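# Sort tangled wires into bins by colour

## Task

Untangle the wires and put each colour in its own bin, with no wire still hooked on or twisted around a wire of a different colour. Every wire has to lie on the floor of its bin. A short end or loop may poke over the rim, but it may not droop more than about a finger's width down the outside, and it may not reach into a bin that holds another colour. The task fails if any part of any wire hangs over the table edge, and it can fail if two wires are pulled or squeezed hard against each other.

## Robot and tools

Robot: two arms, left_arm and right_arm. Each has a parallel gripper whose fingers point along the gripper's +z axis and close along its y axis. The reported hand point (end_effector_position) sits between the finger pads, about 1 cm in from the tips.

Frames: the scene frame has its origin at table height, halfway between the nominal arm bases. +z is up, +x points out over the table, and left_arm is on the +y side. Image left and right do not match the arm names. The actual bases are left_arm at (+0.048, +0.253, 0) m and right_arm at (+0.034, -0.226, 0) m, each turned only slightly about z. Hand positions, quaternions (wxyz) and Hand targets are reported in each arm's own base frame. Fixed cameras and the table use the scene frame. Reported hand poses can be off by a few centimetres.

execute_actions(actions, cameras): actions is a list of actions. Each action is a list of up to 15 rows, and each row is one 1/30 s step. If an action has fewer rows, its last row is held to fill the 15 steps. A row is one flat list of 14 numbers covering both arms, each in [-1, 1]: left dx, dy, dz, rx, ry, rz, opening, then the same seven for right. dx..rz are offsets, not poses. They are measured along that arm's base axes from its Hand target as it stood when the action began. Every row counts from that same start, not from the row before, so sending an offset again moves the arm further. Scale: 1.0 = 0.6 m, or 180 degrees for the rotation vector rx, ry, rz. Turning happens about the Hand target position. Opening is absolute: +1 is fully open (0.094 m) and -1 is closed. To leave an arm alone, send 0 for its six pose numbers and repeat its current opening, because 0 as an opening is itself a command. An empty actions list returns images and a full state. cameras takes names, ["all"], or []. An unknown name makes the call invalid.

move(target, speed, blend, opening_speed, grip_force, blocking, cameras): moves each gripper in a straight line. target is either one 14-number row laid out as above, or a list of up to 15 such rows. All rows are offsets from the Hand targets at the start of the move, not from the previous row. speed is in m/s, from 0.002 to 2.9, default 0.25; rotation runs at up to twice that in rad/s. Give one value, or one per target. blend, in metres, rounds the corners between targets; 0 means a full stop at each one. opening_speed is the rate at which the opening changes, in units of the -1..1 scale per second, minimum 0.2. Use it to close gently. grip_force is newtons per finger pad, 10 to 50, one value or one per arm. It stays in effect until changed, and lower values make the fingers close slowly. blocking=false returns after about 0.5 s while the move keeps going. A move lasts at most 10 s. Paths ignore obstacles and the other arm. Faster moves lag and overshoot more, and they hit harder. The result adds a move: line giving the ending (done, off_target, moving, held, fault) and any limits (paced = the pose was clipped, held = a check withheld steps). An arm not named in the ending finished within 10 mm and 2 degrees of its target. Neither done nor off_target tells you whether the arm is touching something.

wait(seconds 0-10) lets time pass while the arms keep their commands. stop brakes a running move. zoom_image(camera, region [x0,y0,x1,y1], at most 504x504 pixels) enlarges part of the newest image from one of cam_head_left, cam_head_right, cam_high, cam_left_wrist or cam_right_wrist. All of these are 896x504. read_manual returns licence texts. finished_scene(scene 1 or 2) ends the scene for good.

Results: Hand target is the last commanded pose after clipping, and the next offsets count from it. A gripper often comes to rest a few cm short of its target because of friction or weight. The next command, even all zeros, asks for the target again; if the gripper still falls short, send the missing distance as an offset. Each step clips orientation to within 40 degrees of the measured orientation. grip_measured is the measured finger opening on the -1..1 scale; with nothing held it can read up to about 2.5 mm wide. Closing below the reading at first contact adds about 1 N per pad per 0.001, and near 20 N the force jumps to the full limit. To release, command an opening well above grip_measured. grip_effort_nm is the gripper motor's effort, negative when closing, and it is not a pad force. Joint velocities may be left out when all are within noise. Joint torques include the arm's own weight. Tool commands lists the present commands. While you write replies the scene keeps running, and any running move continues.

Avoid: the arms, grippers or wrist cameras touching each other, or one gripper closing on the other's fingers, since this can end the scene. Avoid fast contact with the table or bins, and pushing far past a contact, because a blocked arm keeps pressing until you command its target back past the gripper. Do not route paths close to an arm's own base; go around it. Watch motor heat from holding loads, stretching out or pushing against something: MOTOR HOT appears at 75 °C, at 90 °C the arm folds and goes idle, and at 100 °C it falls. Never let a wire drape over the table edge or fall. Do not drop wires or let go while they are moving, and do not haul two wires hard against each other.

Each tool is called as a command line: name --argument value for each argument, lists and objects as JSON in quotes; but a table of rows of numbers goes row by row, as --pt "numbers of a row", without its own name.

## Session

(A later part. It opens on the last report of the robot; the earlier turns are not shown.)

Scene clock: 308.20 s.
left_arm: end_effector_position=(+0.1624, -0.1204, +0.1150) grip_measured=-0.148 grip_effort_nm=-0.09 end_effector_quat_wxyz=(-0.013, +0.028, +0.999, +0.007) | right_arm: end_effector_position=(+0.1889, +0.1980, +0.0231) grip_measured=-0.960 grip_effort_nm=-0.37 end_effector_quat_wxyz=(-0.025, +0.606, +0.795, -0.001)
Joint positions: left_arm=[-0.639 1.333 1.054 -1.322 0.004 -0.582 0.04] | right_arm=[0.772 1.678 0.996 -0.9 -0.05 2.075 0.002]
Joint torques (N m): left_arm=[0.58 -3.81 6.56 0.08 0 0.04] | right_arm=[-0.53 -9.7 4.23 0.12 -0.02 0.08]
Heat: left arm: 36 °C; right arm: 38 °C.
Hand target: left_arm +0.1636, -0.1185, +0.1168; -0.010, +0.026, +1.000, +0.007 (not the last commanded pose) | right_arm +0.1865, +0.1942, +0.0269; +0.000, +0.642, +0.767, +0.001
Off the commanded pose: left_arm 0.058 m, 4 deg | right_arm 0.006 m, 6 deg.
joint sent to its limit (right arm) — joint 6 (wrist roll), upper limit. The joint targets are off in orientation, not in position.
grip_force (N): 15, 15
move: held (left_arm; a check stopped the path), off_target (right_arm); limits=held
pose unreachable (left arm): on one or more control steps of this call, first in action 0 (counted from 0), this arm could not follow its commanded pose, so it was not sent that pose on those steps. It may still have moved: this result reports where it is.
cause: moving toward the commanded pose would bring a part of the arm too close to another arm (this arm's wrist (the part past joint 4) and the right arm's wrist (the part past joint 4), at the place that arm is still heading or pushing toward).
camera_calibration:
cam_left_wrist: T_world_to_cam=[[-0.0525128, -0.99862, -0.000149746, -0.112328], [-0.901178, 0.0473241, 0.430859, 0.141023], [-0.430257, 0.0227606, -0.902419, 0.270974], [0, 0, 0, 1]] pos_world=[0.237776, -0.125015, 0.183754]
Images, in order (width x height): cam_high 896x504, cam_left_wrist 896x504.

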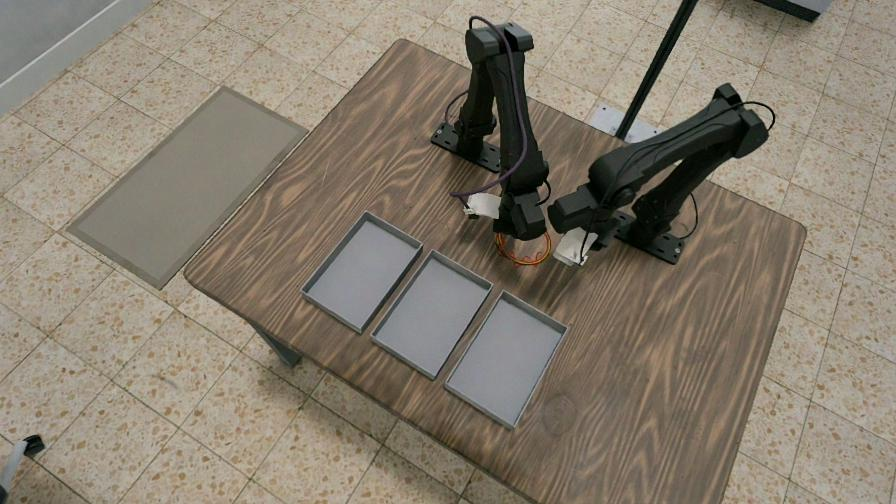

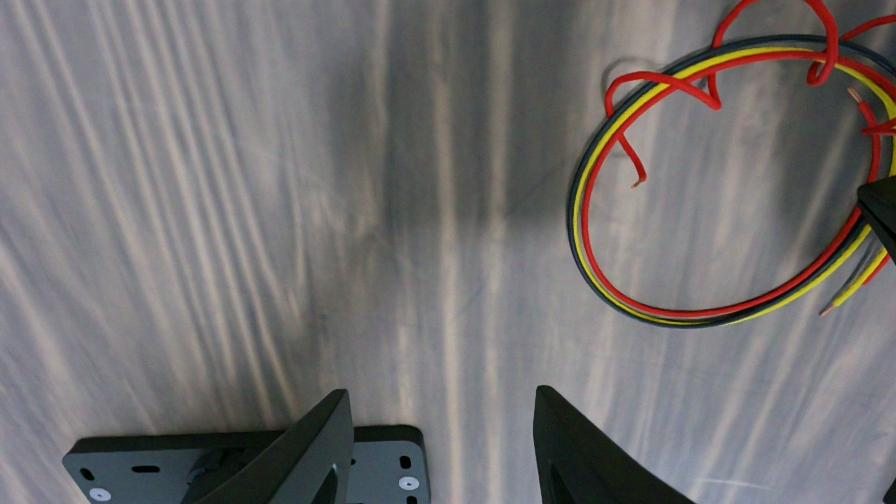

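move --pt "0.05 0.1 0.1 0 0 0 -0.15 0 0 -0.016 0 0 0 -0.97" --pt "0.05 0.1 0.1 0 0 0 -0.15 0 0 -0.016 0 0 0 -0.75" --pt "0.05 0.1 0.1 0 0 0 -0.15 0 0 0.1 0 0 0 -0.75" --pt "0.05 0.1 0.1 0 0 0 -0.15 0.05 -0.25 0.15 0 0 0.2 -0.75" --speed 0.12 --opening_speed 0.5

move --target '[0.05,-0.02,0.0,0,0,0,-0.15,0,0,0,0,0,0,-0.75]' --cameras '["cam_left_wrist","cam_high"]'

Scene clock: 339.23 s.
left_arm: end_effector_position=(+0.1898, -0.0599, +0.1696) grip_measured=-0.148 grip_effort_nm=-0.09 end_effector_quat_wxyz=(-0.017, +0.026, +0.999, +0.005) | right_arm: end_effector_position=(+0.2215, +0.0481, +0.1132) grip_measured=-0.752 grip_effort_nm=0.13 end_effector_quat_wxyz=(-0.004, +0.375, +0.927, +0.004)
Joint positions: left_arm=[-0.312 1.341 1.277 -1.543 -0.001 -0.259 0.04] | right_arm=[0.201 1.401 1.101 -1.272 -0.011 0.969 0.012]
Joint torques (N m): left_arm=[0.51 -3 9.33 -0.07 -0.04 0.07] | right_arm=[-0.4 -6.82 5.71 0.03 0.11 -0.08]
Heat: left arm: 37 °C; right arm: 38 °C.
Hand target: left_arm +0.1936, -0.0584, +0.1768; -0.009, +0.026, +1.000, +0.007 | right_arm +0.2165, +0.0442, +0.1169; +0.000, +0.374, +0.928, +0.001
Off the commanded pose: left_arm 0.008 m, 1 deg | right_arm 0.007 m, 1 deg.
grip_force (N): 15, 15
move: done; target 2's new opening was sent with right_arm's hand 0.002 m and 6 deg from that target

Scene clock: 340.07 s.
left_arm: end_effector_position=(+0.2141, -0.0677, +0.1693) grip_measured=-0.148 grip_effort_nm=-0.09 end_effector_quat_wxyz=(-0.029, +0.026, +0.999, +0.009) | right_arm: end_effector_position=(+0.2215, +0.0481, +0.1132) grip_measured=-0.752 grip_effort_nm=0.13 end_effector_quat_wxyz=(-0.004, +0.374, +0.927, +0.004)
Joint positions: left_arm=[-0.312 1.46 1.373 -1.545 -0.001 -0.259 0.04] | right_arm=[0.201 1.401 1.101 -1.272 -0.011 0.968 0.012]
Joint torques (N m): left_arm=[-0.43 -3.9 9.65 0.13 -0.04 -0.03] | right_arm=[-0.39 -6.82 5.7 0.02 0.11 -0.1]
Heat: left arm: 37 °C; right arm: 38 °C.
Hand target: left_arm +0.2236, -0.0704, +0.1768; -0.010, +0.026, +1.000, +0.007 | right_arm +0.2165, +0.0442, +0.1169; +0.000, +0.374, +0.928, +0.001
Off the commanded pose: left_arm 0.012 m, 2 deg | right_arm 0.007 m, 1 deg.
grip_force (N): 15, 15
move: off_target (left_arm)
camera_calibration:
cam_left_wrist: T_world_to_cam=[[-0.0483224, -0.998824, -0.00384201, -0.0573495], [-0.887134, 0.0411508, 0.459673, 0.153464], [-0.458975, 0.0256209, -0.88808, 0.344835], [0, 0, 0, 1]] pos_world=[0.291643, -0.0724322, 0.235478]
Images, in order (width x height): cam_high 896x504, cam_left_wrist 896x504.

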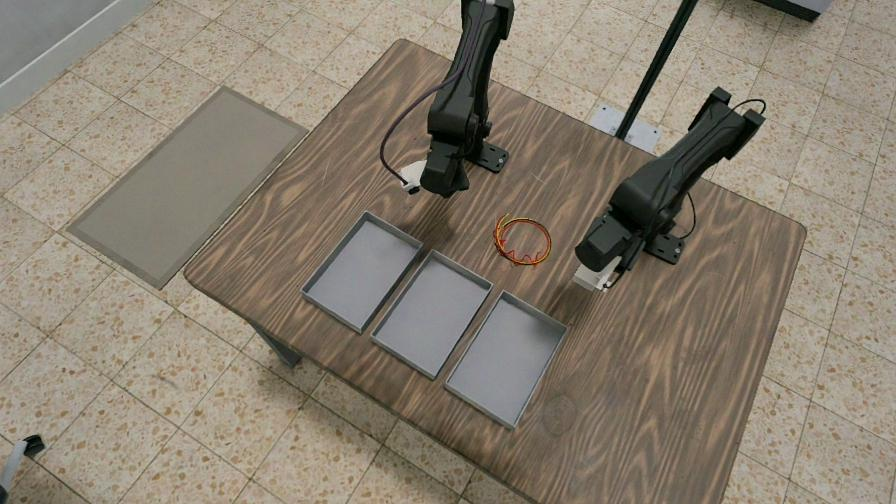

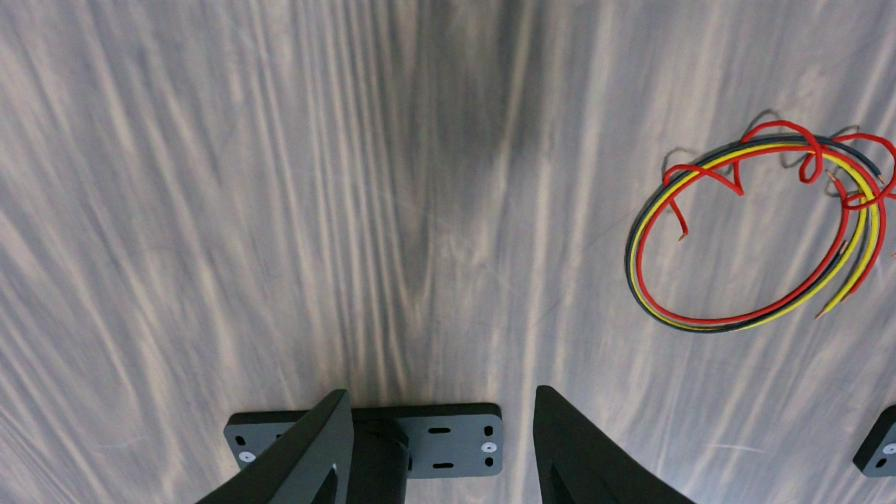

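move --target '[-0.098,-0.173,-0.211,0,0,0,-0.49,0,0,0,0,0,0,-0.75]' --cameras '["cam_left_wrist"]'

Scene clock: 351.13 s.
left_arm: end_effector_position=(+0.1653, -0.1748, +0.0545) grip_measured=-0.488 grip_effort_nm=-0.09 end_effector_quat_wxyz=(-0.012, +0.026, +1.000, +0.004) | right_arm: end_effector_position=(+0.2215, +0.0481, +0.1132) grip_measured=-0.752 grip_effort_nm=0.13 end_effector_quat_wxyz=(-0.004, +0.374, +0.927, +0.004)
Joint positions: left_arm=[-0.809 1.519 0.967 -1.042 0.012 -0.756 0.024] | right_arm=[0.201 1.401 1.101 -1.272 -0.011 0.968 0.012]
Joint torques (N m): left_arm=[-0.65 -4.29 4.82 0.31 -0.04 -0.06] | right_arm=[-0.39 -6.82 5.7 0.02 0.11 -0.1]
Heat: left arm: 38 °C; right arm: 38 °C.
Hand target: left_arm +0.1647, -0.1742, +0.0502; -0.010, +0.026, +1.000, +0.007 | right_arm +0.2165, +0.0442, +0.1169; +0.000, +0.374, +0.928, +0.001
Off the commanded pose: left_arm 0.004 m, 0 deg | right_arm 0.007 m, 1 deg.
grip_force (N): 15, 15
move: done
camera_calibration:
cam_left_wrist: T_world_to_cam=[[-0.0477956, -0.998838, 0.0061986, -0.167628], [-0.902511, 0.0458437, 0.428221, 0.172425], [-0.428007, 0.0148728, -0.903653, 0.217171], [0, 0, 0, 1]] pos_world=[0.240555, -0.178567, 0.12345]
Images, in order (width x height): cam_left_wrist 896x504.

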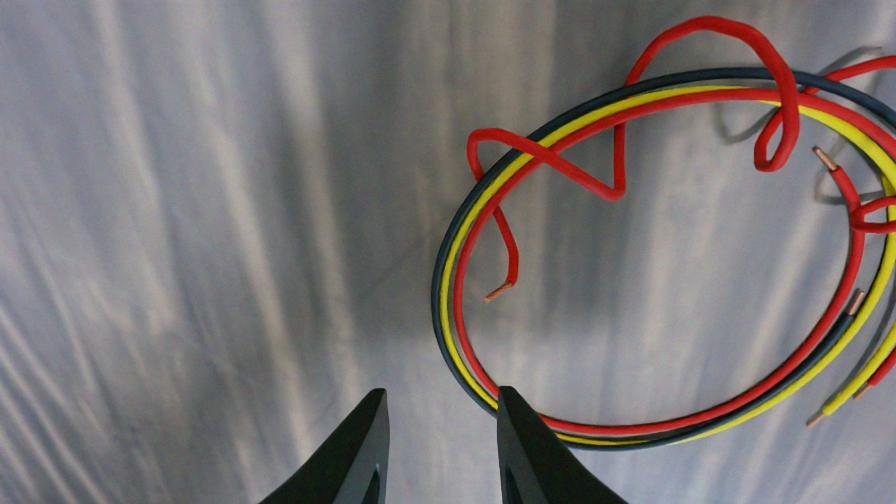

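move --pt "-0.0085 -0.0042 -0.03 0 0 0 -0.66 0 0 0 0 0 0 -0.75" --pt "-0.0085 -0.0042 -0.066 0 0 0 -0.66 0 0 0 0 0 0 -0.75" --speed 0.06 --cameras '["cam_left_wrist"]'

zoom_image --camera "cam_left_wrist" --region '[320, 250, 600, 504]'

Scene clock: 366.27 s.
left_arm: end_effector_position=(+0.1608, -0.1776, +0.0151) grip_measured=-0.658 grip_effort_nm=-0.09 end_effector_quat_wxyz=(-0.011, +0.026, +1.000, +0.003) | right_arm: end_effector_position=(+0.2215, +0.0481, +0.1132) grip_measured=-0.752 grip_effort_nm=0.13 end_effector_quat_wxyz=(-0.004, +0.374, +0.927, +0.004)
Joint positions: left_arm=[-0.83 1.576 0.854 -0.869 0.012 -0.779 0.016] | right_arm=[0.201 1.401 1.101 -1.272 -0.011 0.968 0.012]
Joint torques (N m): left_arm=[-0.69 -4.22 4.45 0.3 -0.04 -0.04] | right_arm=[-0.38 -6.84 5.7 0.03 0.11 -0.1]
Heat: left arm: 36 °C; right arm: 38 °C.
Hand target: left_arm +0.1596, -0.1767, +0.0105; -0.010, +0.026, +1.000, +0.007 | right_arm +0.2165, +0.0442, +0.1169; +0.000, +0.374, +0.928, +0.001
Off the commanded pose: left_arm 0.005 m, 0 deg | right_arm 0.007 m, 1 deg.
grip_force (N): 15, 15
move: done
camera_calibration:
cam_left_wrist: T_world_to_cam=[[-0.0470537, -0.998868, 0.00698648, -0.170641], [-0.903179, 0.0455316, 0.426842, 0.185439], [-0.426677, 0.0137745, -0.904299, 0.17927], [0, 0, 0, 1]] pos_world=[0.235945, -0.181361, 0.0841528]
Images, in order (width x height): cam_left_wrist 896x504.

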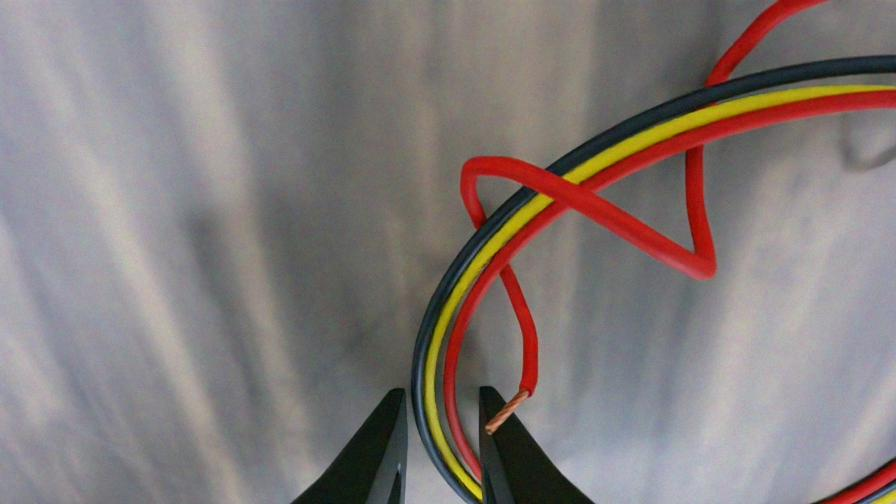

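Scaled by 1.800 from the camera's 896x504 image, which has a finer 1280x720 frame.

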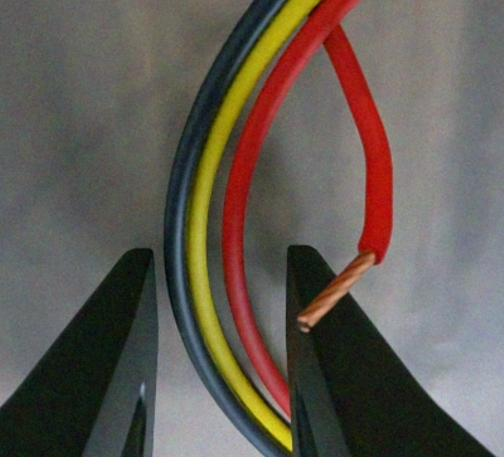

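move --pt "0 0.0 -0.0085 0 0 0 -0.66 0 0 0 0 0 0 -0.75" --pt "0 0 -0.0085 0 0 0 -0.82 0 0 0 0 0 0 -0.75" --speed 0.04 --opening_speed 0.3 --cameras '["cam_left_wrist"]'

zoom_image --camera "cam_left_wrist" --region '[320, 250, 600, 504]'

Scene clock: 376.90 s.
left_arm: end_effector_position=(+0.1629, -0.1808, +0.0140) grip_measured=-0.818 grip_effort_nm=-0.10 end_effector_quat_wxyz=(-0.008, +0.026, +1.000, -0.003) | right_arm: end_effector_position=(+0.2215, +0.0481, +0.1132) grip_measured=-0.752 grip_effort_nm=0.13 end_effector_quat_wxyz=(-0.004, +0.374, +0.927, +0.004)
Joint positions: left_arm=[-0.83 1.579 0.852 -0.85 0.015 -0.779 0.009] | right_arm=[0.201 1.401 1.101 -1.272 -0.011 0.968 0.012]
Joint torques (N m): left_arm=[-0.69 -3.79 3.58 0.37 -0.07 -0.04] | right_arm=[-0.42 -6.82 5.72 0.02 0.11 -0.1]
Heat: left arm: 36 °C; right arm: 38 °C.
Hand target: left_arm +0.1596, -0.1767, +0.0054; -0.010, +0.026, +1.000, +0.007 | right_arm +0.2165, +0.0442, +0.1169; +0.000, +0.374, +0.928, +0.001
Off the commanded pose: left_arm 0.010 m, 1 deg | right_arm 0.007 m, 1 deg.
grip_force (N): 15, 15
move: done
camera_calibration:
cam_left_wrist: T_world_to_cam=[[-0.0471375, -0.9987, 0.0193908, -0.173877], [-0.906145, 0.0509216, 0.419891, 0.189488], [-0.420333, 0.0022218, -0.907367, 0.17605], [0, 0, 0, 1]] pos_world=[0.237507, -0.183691, 0.0835491]
Images, in order (width x height): cam_left_wrist 896x504.

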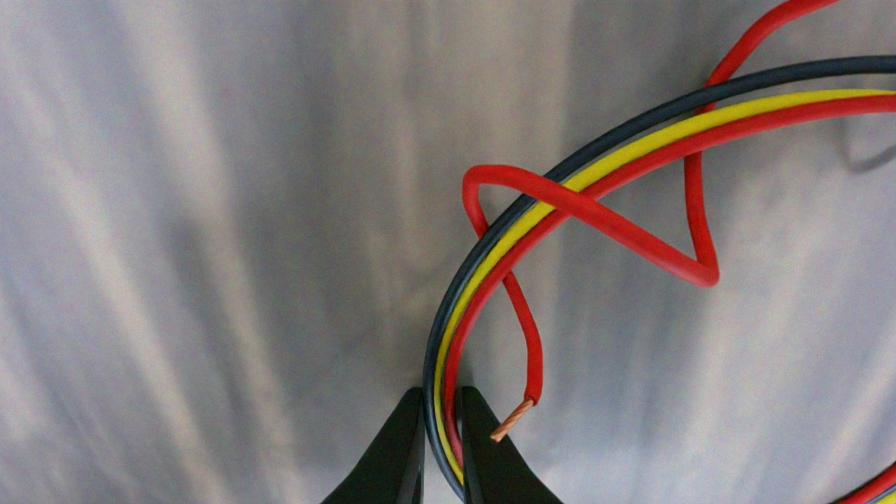

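Scaled by 1.800 from the camera's 896x504 image, which has a finer 1280x720 frame.

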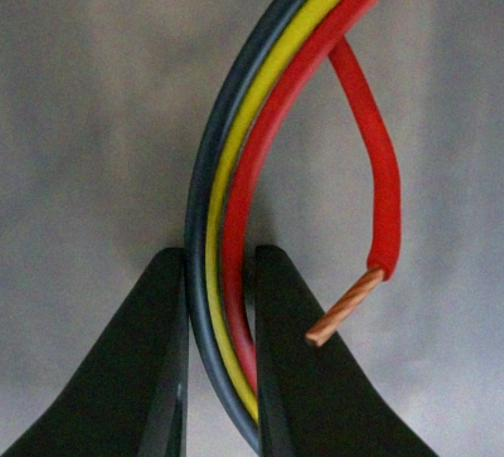

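move --target '[0,-0.004,0.006,0,0,0,-0.86,0,0,0,0,0,0,-0.75]' --speed 0.04 --opening_speed 0.3 --cameras '["cam_left_wrist","cam_high"]'

zoom_image --camera "cam_left_wrist" --region '[320, 250, 600, 504]'

Scene clock: 385.83 s.
left_arm: end_effector_position=(+0.1620, -0.1816, +0.0140) grip_measured=-0.858 grip_effort_nm=-0.09 end_effector_quat_wxyz=(-0.008, +0.025, +1.000, -0.003) | right_arm: end_effector_position=(+0.2215, +0.0481, +0.1132) grip_measured=-0.752 grip_effort_nm=0.13 end_effector_quat_wxyz=(-0.004, +0.374, +0.927, +0.004)
Joint positions: left_arm=[-0.835 1.579 0.852 -0.85 0.015 -0.785 0.007] | right_arm=[0.201 1.401 1.101 -1.272 -0.011 0.968 0.012]
Joint torques (N m): left_arm=[-0.83 -3.81 4.93 0.2 -0.07 -0.08] | right_arm=[-0.39 -6.83 5.7 0.03 0.11 -0.1]
Heat: left arm: 36 °C; right arm: 38 °C.
Hand target: left_arm +0.1596, -0.1791, +0.0090; -0.010, +0.026, +1.000, +0.007 | right_arm +0.2165, +0.0442, +0.1169; +0.000, +0.374, +0.928, +0.001
Off the commanded pose: left_arm 0.006 m, 1 deg | right_arm 0.007 m, 1 deg.
grip_force (N): 15, 15
move: done
camera_calibration:
cam_left_wrist: T_world_to_cam=[[-0.0459684, -0.998757, 0.0192784, -0.174894], [-0.906192, 0.0498135, 0.419923, 0.188511], [-0.420361, 0.00183328, -0.907355, 0.175606], [0, 0, 0, 1]] pos_world=[0.236605, -0.184389, 0.0835492]
Images, in order (width x height): cam_high 896x504, cam_left_wrist 896x504.

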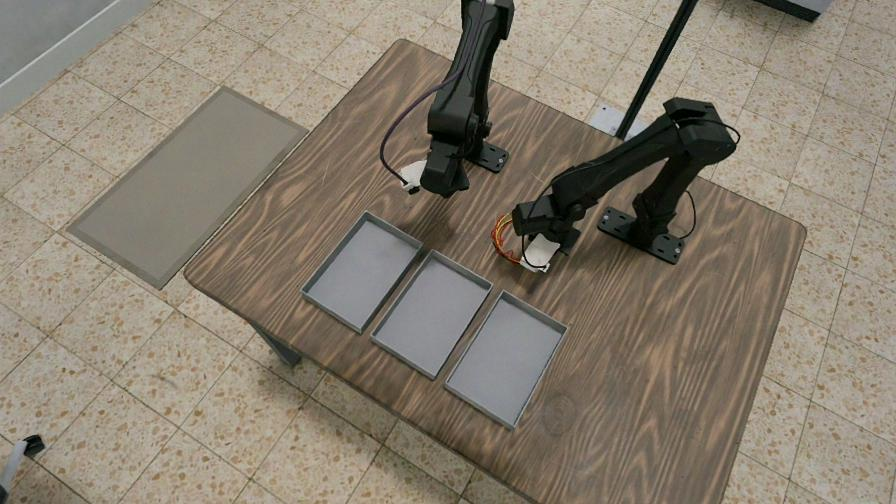

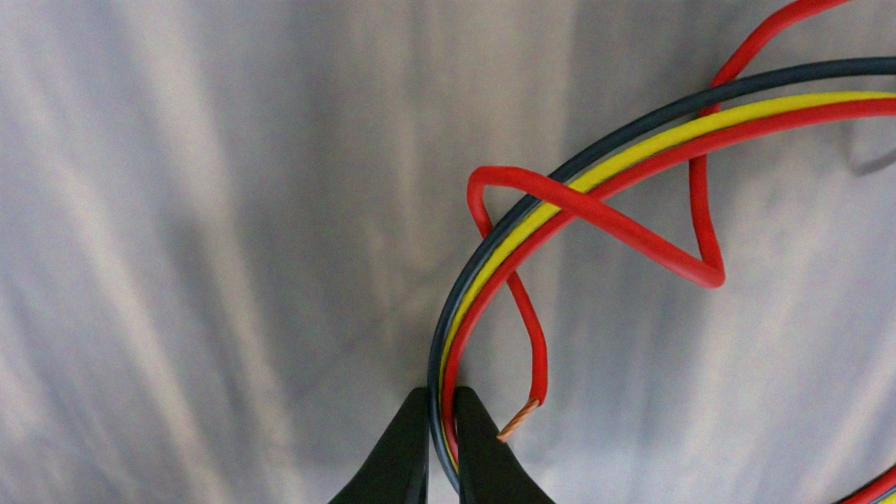

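Scaled by 1.800 from the camera's 896x504 image, which has a finer 1280x720 frame.

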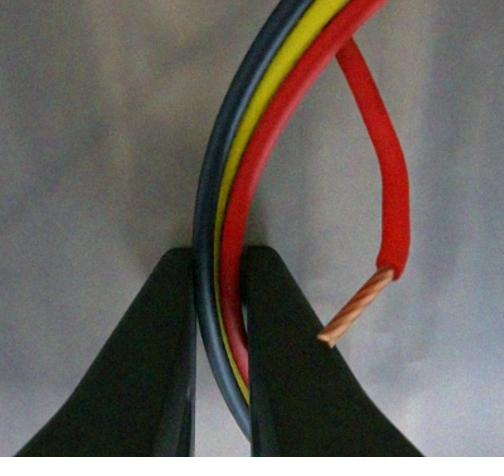

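move --pt "0 0 0 0 0 0 -0.875 -0.05 0 0.05 0.073 -0.318 0.586 -0.6" --pt "0 0 0 0 0 0 -0.875 -0.076 0.16 -0.06 0.073 -0.318 0.586 -0.6" --speed 0.2 --cameras '["cam_right_wrist","cam_high","cam_left_wrist"]'

Scene clock: 430.27 s.
left_arm: end_effector_position=(+0.1620, -0.1816, +0.0140) grip_measured=-0.873 grip_effort_nm=-0.10 end_effector_quat_wxyz=(-0.008, +0.025, +1.000, -0.003) | right_arm: end_effector_position=(+0.1728, +0.1376, +0.0821) grip_measured=-0.602 grip_effort_nm=0.13 end_effector_quat_wxyz=(+0.341, -0.519, +0.747, +0.239)
Joint positions: left_arm=[-0.835 1.579 0.852 -0.85 0.015 -0.786 0.006] | right_arm=[0.068 0.875 0.404 -0.66 -0.763 -0.967 0.019]
Joint torques (N m): left_arm=[-0.83 -3.81 4.93 0.2 -0.06 -0.04] | right_arm=[0.58 -1.28 5.27 1.09 -0.48 0.04]
Heat: left arm: 36 °C; right arm: 38 °C.
Hand target: left_arm +0.1596, -0.1791, +0.0090; -0.010, +0.026, +1.000, +0.007 | right_arm +0.1709, +0.1401, +0.0809; +0.346, -0.520, +0.742, +0.242
Off the commanded pose: left_arm 0.006 m, 1 deg | right_arm 0.003 m, 1 deg.
grip_force (N): 15, 15
move: done
camera_calibration:
cam_left_wrist: T_world_to_cam=[[-0.0452098, -0.998792, 0.0192495, -0.174976], [-0.906233, 0.0491131, 0.419916, 0.188385], [-0.420354, 0.00153978, -0.907359, 0.17555], [0, 0, 0, 1]] pos_world=[0.236604, -0.184287, 0.0835493]
cam_right_wrist: T_world_to_cam=[[0.937261, -0.348522, 0.00859254, -0.115642], [-0.318618, -0.866325, -0.384661, 0.241119], [0.141507, 0.35779, -0.923018, 0.0929127], [0, 0, 0, 1]] pos_world=[0.172064, 0.13534, 0.179503]
Images, in order (width x height): cam_high 896x504, cam_left_wrist 896x504, cam_right_wrist 896x504.

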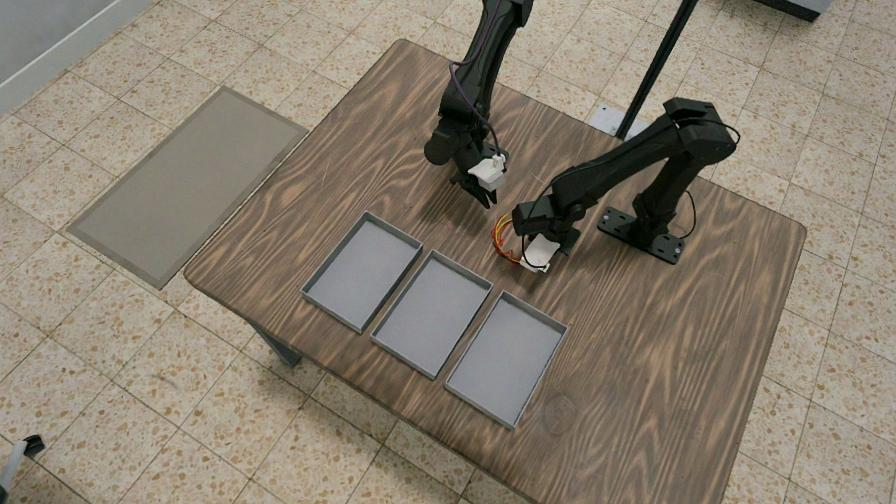

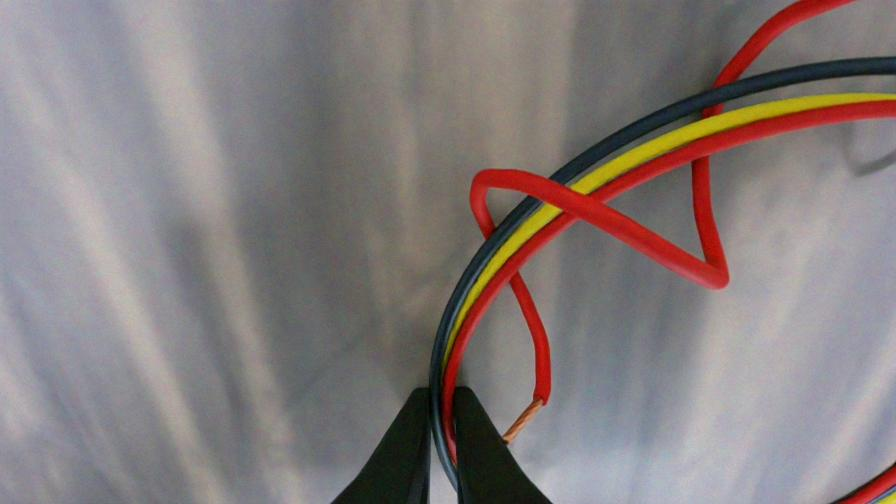

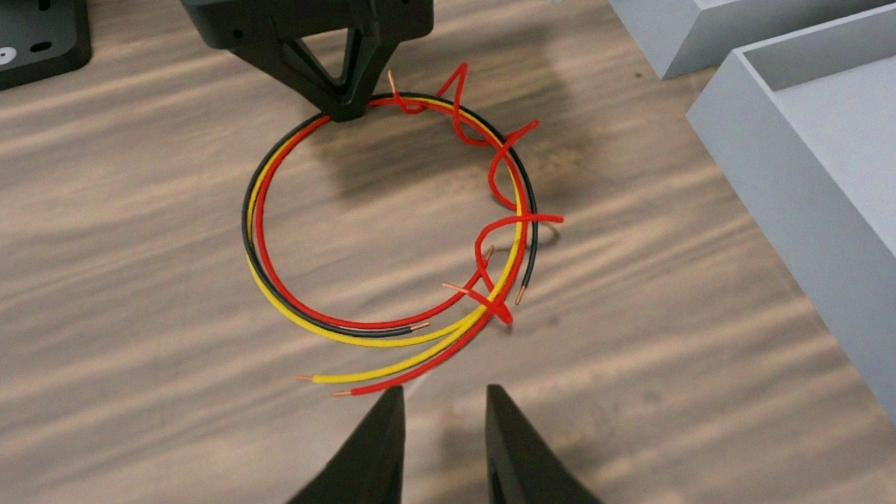

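move --pt "0 0 0 0 0 0 -0.875 -0.03 -0.03 0.02 -0.021 0.019 -0.25 -0.6" --pt "0 0 0 0 0 0 -0.875 0.012 0.04 -0.05 -0.021 0.019 -0.25 -0.6" --speed 0.15 --cameras '["cam_right_wrist"]'

Scene clock: 464.03 s.
left_arm: end_effector_position=(+0.1620, -0.1816, +0.0140) grip_measured=-0.873 grip_effort_nm=-0.10 end_effector_quat_wxyz=(-0.008, +0.025, +1.000, -0.003) | right_arm: end_effector_position=(+0.1769, +0.1663, +0.0553) grip_measured=-0.602 grip_effort_nm=0.13 end_effector_quat_wxyz=(+0.371, -0.201, +0.903, +0.084)
Joint positions: left_arm=[-0.835 1.579 0.852 -0.85 0.015 -0.786 0.006] | right_arm=[1.055 0.839 0.288 -0.338 0.417 0.467 0.019]
Joint torques (N m): left_arm=[-0.84 -3.82 4.93 0.2 -0.06 -0.04] | right_arm=[-0.54 -0.03 5.41 1.53 0.23 -0.1]
Heat: left arm: 36 °C; right arm: 36 °C.
Hand target: left_arm +0.1596, -0.1791, +0.0090; -0.010, +0.026, +1.000, +0.007 | right_arm +0.1780, +0.1641, +0.0509; +0.374, -0.200, +0.902, +0.082
Off the commanded pose: left_arm 0.006 m, 1 deg | right_arm 0.005 m, 0 deg.
grip_force (N): 15, 15
move: done
camera_calibration:
cam_right_wrist: T_world_to_cam=[[0.426394, -0.904489, 0.00935951, 0.0735769], [-0.857957, -0.407692, -0.312567, 0.272077], [0.286529, 0.125246, -0.94985, 0.0717909], [0, 0, 0, 1]] pos_world=[0.181487, 0.168481, 0.152544]
Images, in order (width x height): cam_right_wrist 896x504.

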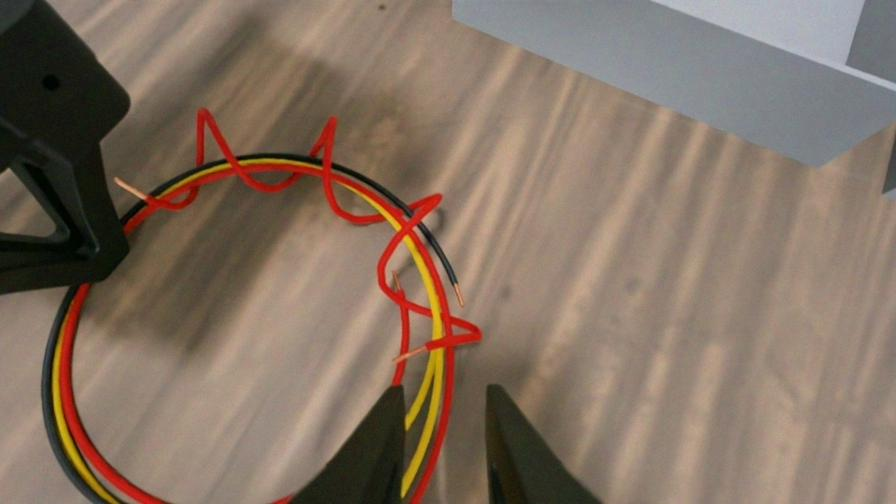

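move --pt "0 0 0 0 0 0 -0.875 0.043 0.048 0 0 0 0 -0.6" --pt "0 0 0 0 0 0 -0.875 0.043 0.048 -0.045 0 0 0 -0.6" --speed 0.12 --cameras '["cam_right_wrist"]'

zoom_image --camera "cam_right_wrist" --region '[200, 220, 600, 504]'

Scene clock: 491.07 s.
left_arm: end_effector_position=(+0.1620, -0.1816, +0.0140) grip_measured=-0.873 grip_effort_nm=-0.10 end_effector_quat_wxyz=(-0.008, +0.025, +1.000, -0.003) | right_arm: end_effector_position=(+0.1843, +0.1682, +0.0291) grip_measured=-0.602 grip_effort_nm=0.13 end_effector_quat_wxyz=(+0.340, -0.211, +0.915, +0.052)
Joint positions: left_arm=[-0.835 1.579 0.852 -0.85 0.015 -0.786 0.006] | right_arm=[1.018 1.038 0.297 -0.234 0.396 0.441 0.019]
Joint torques (N m): left_arm=[-0.83 -3.81 4.92 0.2 -0.07 -0.04] | right_arm=[0.03 -1.68 6.53 1.17 0.21 -0.02]
Motor temperatures (°C): left_arm=[31 33 36 30 33 32 31] | right_arm=[32 35 36 35 32 33 31]
Heat: left arm: 36 °C; right arm: 36 °C.
Hand target: left_arm +0.1596, -0.1791, +0.0090; -0.010, +0.026, +1.000, +0.007 | right_arm +0.1847, +0.1681, +0.0301; +0.342, -0.211, +0.914, +0.052 (not the last commanded pose)
Off the commanded pose: left_arm 0.006 m, 1 deg | right_arm 0.032 m, 6 deg.
grip_force (N): 15, 15
move: held (right_arm; a check stopped the path); path passed 1 of 2 targets; limits=held
pose unreachable (right arm): on one or more control steps of this call, first in action 0 (counted from 0), this arm could not follow its commanded pose, so it was not sent that pose on those steps. It may still have moved: this result reports where it is.
cause: moving toward the commanded pose would bring a part of the arm too close to another arm (this arm's wrist camera and the left arm's wrist (the part past joint 4), at the place that arm is still heading or pushing toward).
camera_calibration:
cam_right_wrist: T_world_to_cam=[[0.423035, -0.904022, 0.0615312, 0.071383], [-0.874181, -0.425054, -0.234811, 0.274689], [0.238429, 0.045544, -0.970092, 0.0674562], [0, 0, 0, 1]] pos_world=[0.193847, 0.178217, 0.125546]
Images, in order (width x height): cam_right_wrist 896x504.

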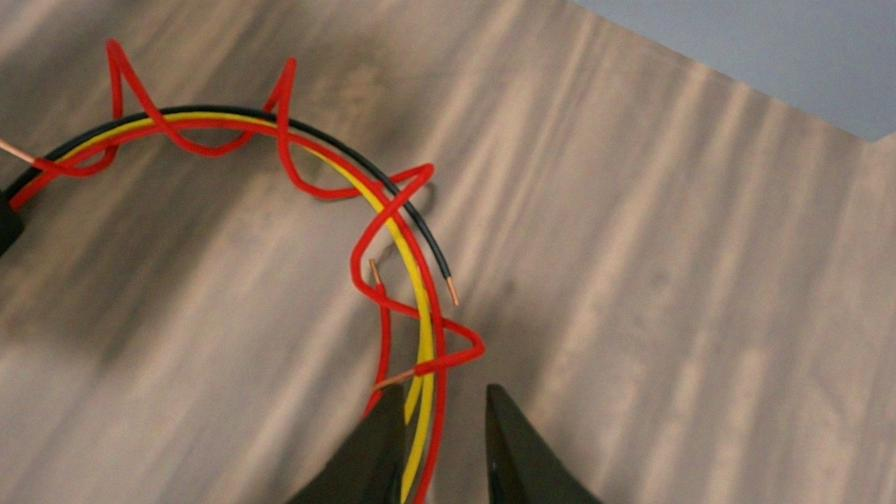

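Scaled by 1.260 from the camera's 896x504 image, which has a finer 1280x720 frame.

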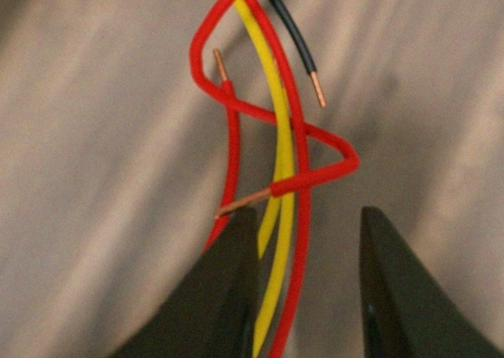

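move --pt "0 0 0 0 0 0 -0.875 0.0 -0.1 0.08 0 0 0 -0.6" --pt "0 0 0 0 0 0 -0.875 0.04 -0.08 0.1 0.092 0.377 -0.367 -0.6" --pt "0 0 0 0 0 0 -0.875 0.04 -0.017 0.038 0.092 0.377 -0.367 -0.6" --speed 0.15 --blend '[0.03,0.01,0]' --cameras '["cam_right_wrist","cam_high"]'

zoom_image --camera "cam_right_wrist" --region '[200, 220, 600, 504]'

Scene clock: 541.90 s.
left_arm: end_effector_position=(+0.1620, -0.1816, +0.0140) grip_measured=-0.873 grip_effort_nm=-0.10 end_effector_quat_wxyz=(-0.008, +0.025, +1.000, -0.003) | right_arm: end_effector_position=(+0.2112, +0.1570, +0.0569) grip_measured=-0.602 grip_effort_nm=0.13 end_effector_quat_wxyz=(-0.193, +0.395, +0.894, +0.088)
Joint positions: left_arm=[-0.835 1.579 0.852 -0.85 0.015 -0.786 0.006] | right_arm=[0.366 1.706 1.102 -1.126 -0.399 1.165 0.019]
Joint torques (N m): left_arm=[-0.84 -3.82 4.93 0.2 -0.06 -0.04] | right_arm=[0.24 -6.79 4.29 0.02 -0.29 0.07]
Heat: left arm: 36 °C; right arm: 36 °C.
Hand target: left_arm +0.1596, -0.1791, +0.0090; -0.010, +0.026, +1.000, +0.007 | right_arm +0.2086, +0.1580, +0.0530; -0.198, +0.398, +0.891, +0.088
Off the commanded pose: left_arm 0.006 m, 1 deg | right_arm 0.005 m, 1 deg.
grip_force (N): 15, 15
move: done
camera_calibration:
cam_right_wrist: T_world_to_cam=[[-0.731853, -0.681462, -0.000705952, 0.260648], [-0.428833, 0.459738, 0.777652, 0.00932556], [-0.529616, 0.56943, -0.628694, 0.149053], [0, 0, 0, 1]] pos_world=[0.273696, 0.0884588, 0.086641]
Images, in order (width x height): cam_high 896x504, cam_right_wrist 896x504.

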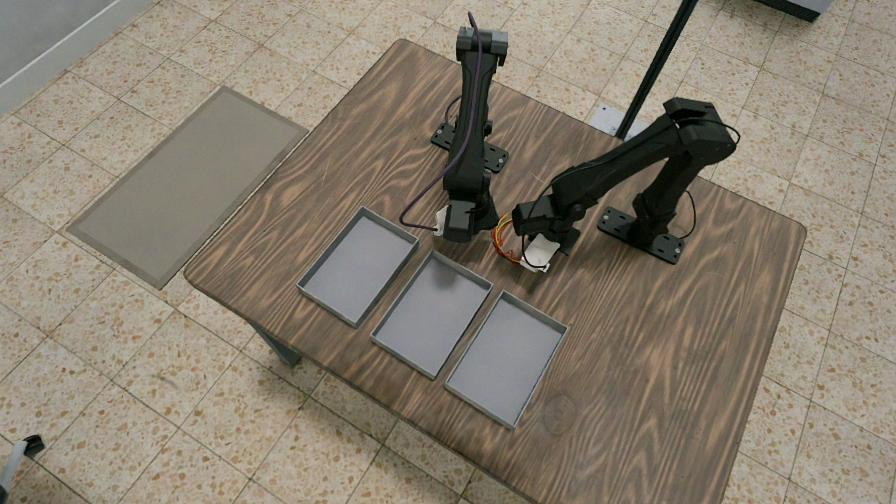

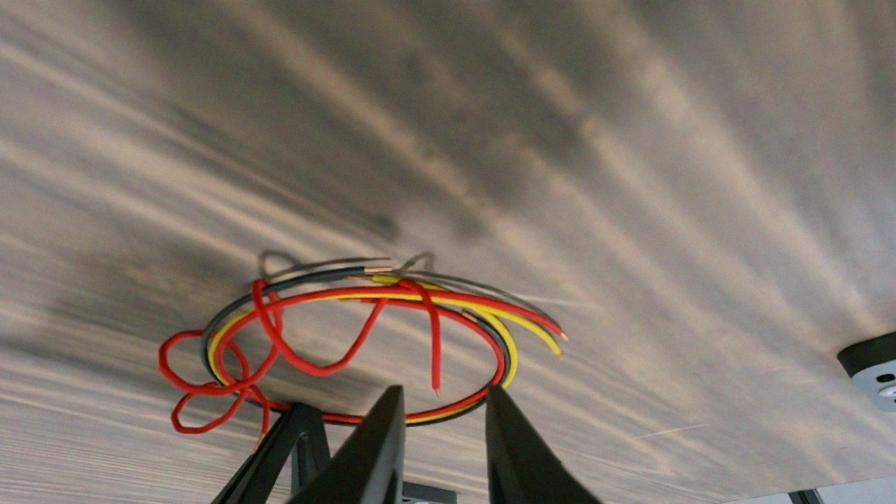

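Scaled by 1.260 from the camera's 896x504 image, which has a finer 1280x720 frame.

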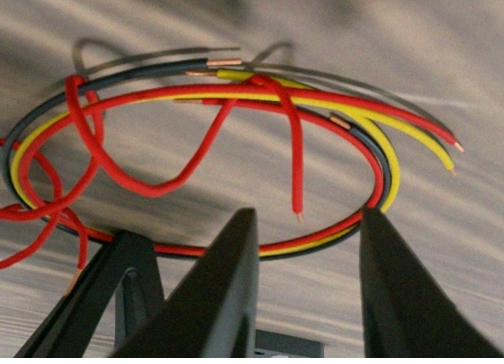

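move --target '[0,0,0,0,0,0,-0.875,-0.0138,0.014,-0.044,0,0,0,-0.6]' --speed 0.1 --cameras '["cam_right_wrist"]'

zoom_image --camera "cam_right_wrist" --region '[240, 220, 640, 504]'

Scene clock: 560.13 s.
left_arm: end_effector_position=(+0.1620, -0.1816, +0.0140) grip_measured=-0.873 grip_effort_nm=-0.10 end_effector_quat_wxyz=(-0.008, +0.025, +1.000, -0.003) | right_arm: end_effector_position=(+0.2038, +0.1652, +0.0308) grip_measured=-0.602 grip_effort_nm=0.13 end_effector_quat_wxyz=(-0.192, +0.396, +0.894, +0.089)
Joint positions: left_arm=[-0.835 1.579 0.852 -0.85 0.015 -0.786 0.006] | right_arm=[0.403 1.727 1.014 -0.998 -0.405 1.208 0.019]
Joint torques (N m): left_arm=[-0.85 -3.79 4.93 0.2 -0.06 -0.05] | right_arm=[0.42 -6.6 4.11 0.05 -0.31 0.06]
Heat: left arm: 36 °C; right arm: 35 °C.
Hand target: left_arm +0.1596, -0.1791, +0.0090; -0.010, +0.026, +1.000, +0.007 | right_arm +0.2005, +0.1664, +0.0266; -0.198, +0.398, +0.892, +0.088
Off the commanded pose: left_arm 0.006 m, 1 deg | right_arm 0.006 m, 1 deg.
grip_force (N): 15, 15
move: done
camera_calibration:
cam_right_wrist: T_world_to_cam=[[-0.733504, -0.67968, -0.00278434, 0.260914], [-0.42919, 0.459994, 0.777304, 0.0228546], [-0.527037, 0.571351, -0.629119, 0.123158], [0, 0, 0, 1]] pos_world=[0.266099, 0.0964585, 0.0604424]
Images, in order (width x height): cam_right_wrist 896x504.

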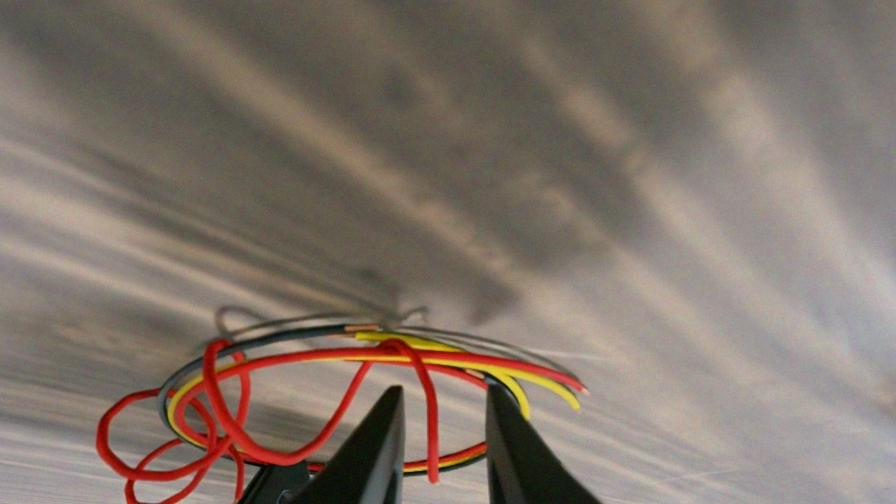

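Scaled by 1.260 from the camera's 896x504 image, which has a finer 1280x720 frame.

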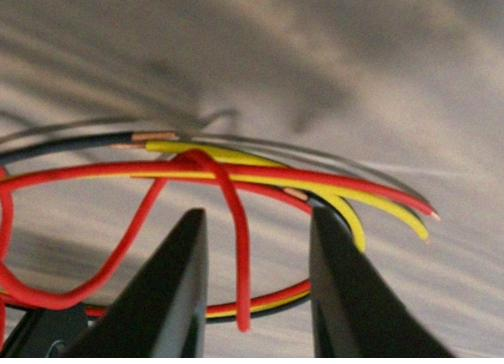

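move --pt "0 0 0 0 0 0 -0.875 -0.0025 0.0025 -0.008 0 0 0 -0.6" --pt "0 0 0 0 0 0 -0.875 -0.0025 0.0025 -0.008 0 0 0 -0.97" --speed 0.08 --opening_speed 0.5 --cameras '["cam_right_wrist"]'

zoom_image --camera "cam_right_wrist" --region '[240, 220, 640, 504]'

Scene clock: 567.50 s.
left_arm: end_effector_position=(+0.1620, -0.1816, +0.0140) grip_measured=-0.873 grip_effort_nm=-0.10 end_effector_quat_wxyz=(-0.008, +0.025, +1.000, -0.003) | right_arm: end_effector_position=(+0.2039, +0.1673, +0.0275) grip_measured=-0.950 grip_effort_nm=-0.35 end_effector_quat_wxyz=(-0.190, +0.396, +0.894, +0.093)
Joint positions: left_arm=[-0.835 1.579 0.852 -0.85 0.015 -0.786 0.006] | right_arm=[0.409 1.727 1 -0.973 -0.407 1.216 0.002]
Joint torques (N m): left_arm=[-0.84 -3.81 4.92 0.21 -0.07 -0.04] | right_arm=[0.57 -6.09 4.01 0.07 -0.29 0.07]
Heat: left arm: 36 °C; right arm: 36 °C.
Hand target: left_arm +0.1596, -0.1791, +0.0090; -0.010, +0.026, +1.000, +0.007 | right_arm +0.1990, +0.1679, +0.0219; -0.198, +0.398, +0.892, +0.088
Off the commanded pose: left_arm 0.006 m, 1 deg | right_arm 0.008 m, 1 deg.
grip_force (N): 15, 15
move: done
camera_calibration:
cam_right_wrist: T_world_to_cam=[[-0.734701, -0.678285, -0.0119499, 0.262757], [-0.434636, 0.457116, 0.775974, 0.02603], [-0.52087, 0.575303, -0.630651, 0.118144], [0, 0, 0, 1]] pos_world=[0.265899, 0.0983574, 0.0574488]
Images, in order (width x height): cam_right_wrist 896x504.

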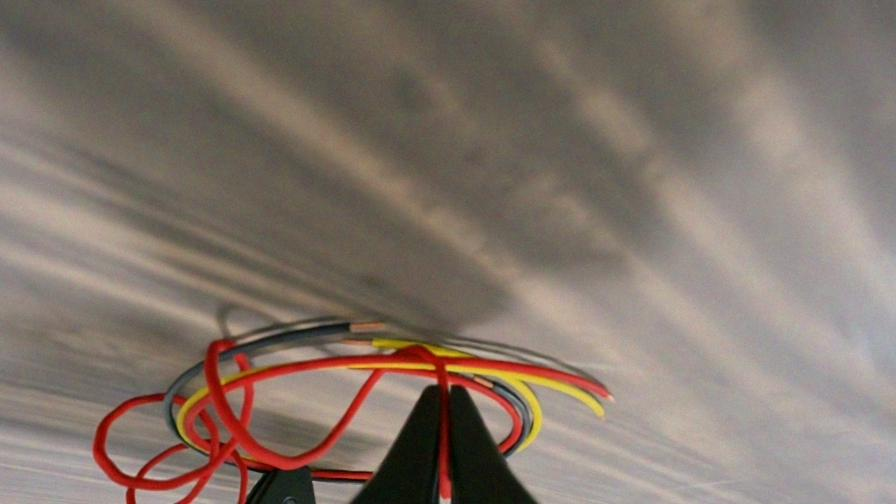

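Scaled by 1.260 from the camera's 896x504 image, which has a finer 1280x720 frame.

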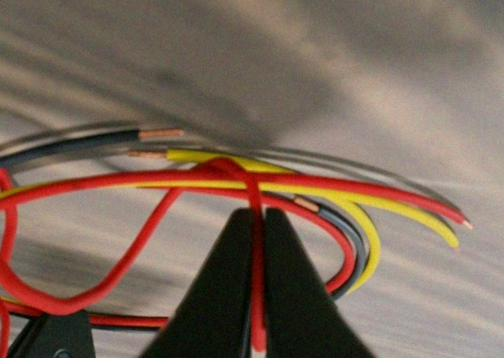

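move --target '[0,0,0,0,0,0,-0.875,0.035,0.028,0.004,0,0,0,-0.97]' --speed 0.06 --cameras '["cam_right_wrist","cam_left_wrist"]'

zoom_image --camera "cam_right_wrist" --region '[240, 220, 640, 504]'

Scene clock: 644.37 s.
left_arm: end_effector_position=(+0.1620, -0.1816, +0.0140) grip_measured=-0.873 grip_effort_nm=-0.10 end_effector_quat_wxyz=(-0.008, +0.025, +1.000, -0.003) | right_arm: end_effector_position=(+0.2134, +0.1788, +0.0198) grip_measured=-0.951 grip_effort_nm=-0.38 end_effector_quat_wxyz=(-0.199, +0.398, +0.892, +0.082)
Joint positions: left_arm=[-0.835 1.579 0.852 -0.85 0.015 -0.786 0.006] | right_arm=[0.433 1.812 1.066 -0.974 -0.41 1.24 0.002]
Joint torques (N m): left_arm=[-0.85 -3.78 4.93 0.2 -0.07 -0.04] | right_arm=[0.53 -7.08 8.2 -0.17 -0.3 0.07]
Heat: left arm: 36 °C; right arm: 36 °C.
Hand target: left_arm +0.1596, -0.1791, +0.0090; -0.010, +0.026, +1.000, +0.007 | right_arm +0.2199, +0.1847, +0.0242; -0.198, +0.398, +0.892, +0.088
Off the commanded pose: left_arm 0.006 m, 1 deg | right_arm 0.010 m, 1 deg.
grip_force (N): 15, 15
move: done
camera_calibration:
cam_left_wrist: T_world_to_cam=[[-0.0452098, -0.998792, 0.0192495, -0.174976], [-0.906233, 0.0491131, 0.419916, 0.188385], [-0.420354, 0.00153978, -0.907359, 0.17555], [0, 0, 0, 1]] pos_world=[0.236604, -0.184287, 0.0835493]
cam_right_wrist: T_world_to_cam=[[-0.733999, -0.678963, 0.0159623, 0.276817], [-0.414123, 0.466073, 0.781843, 0.0248141], [-0.538282, 0.567262, -0.623271, 0.116565], [0, 0, 0, 1]] pos_world=[0.276204, 0.11026, 0.0488324]
Images, in order (width x height): cam_left_wrist 896x504, cam_right_wrist 896x504.

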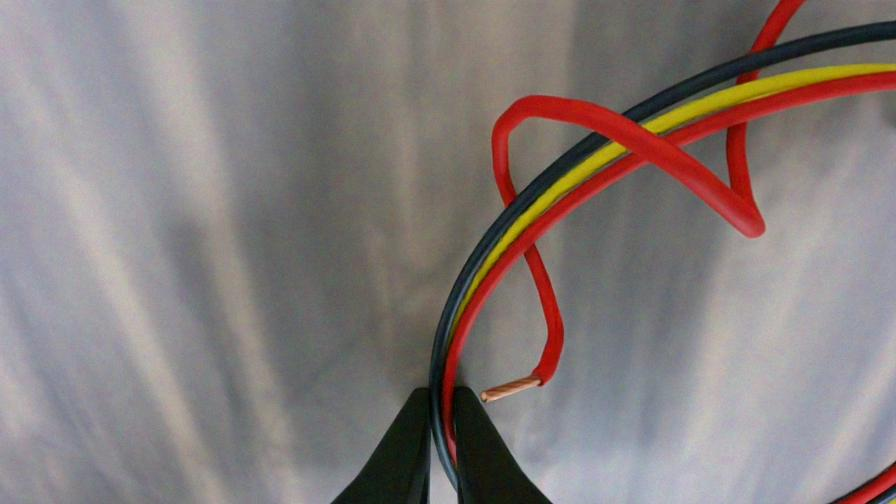

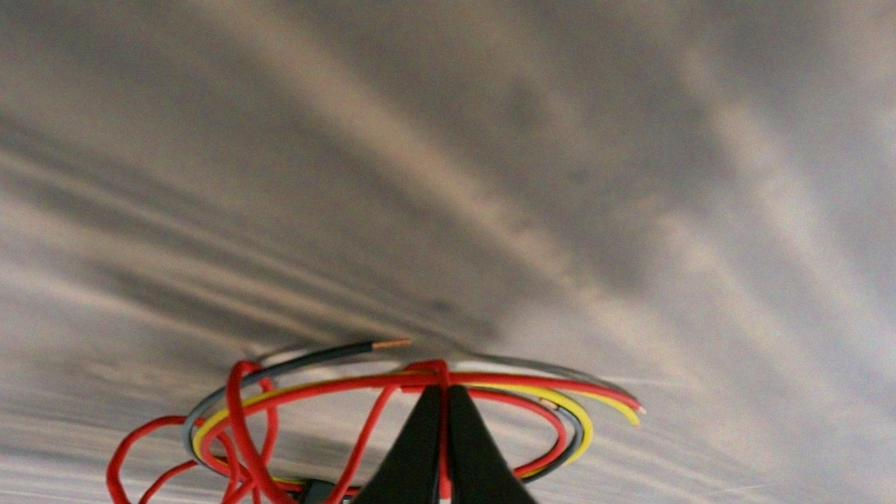

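Scaled by 1.260 from the camera's 896x504 image, which has a finer 1280x720 frame.

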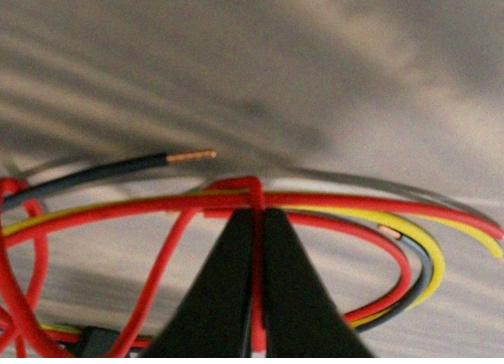

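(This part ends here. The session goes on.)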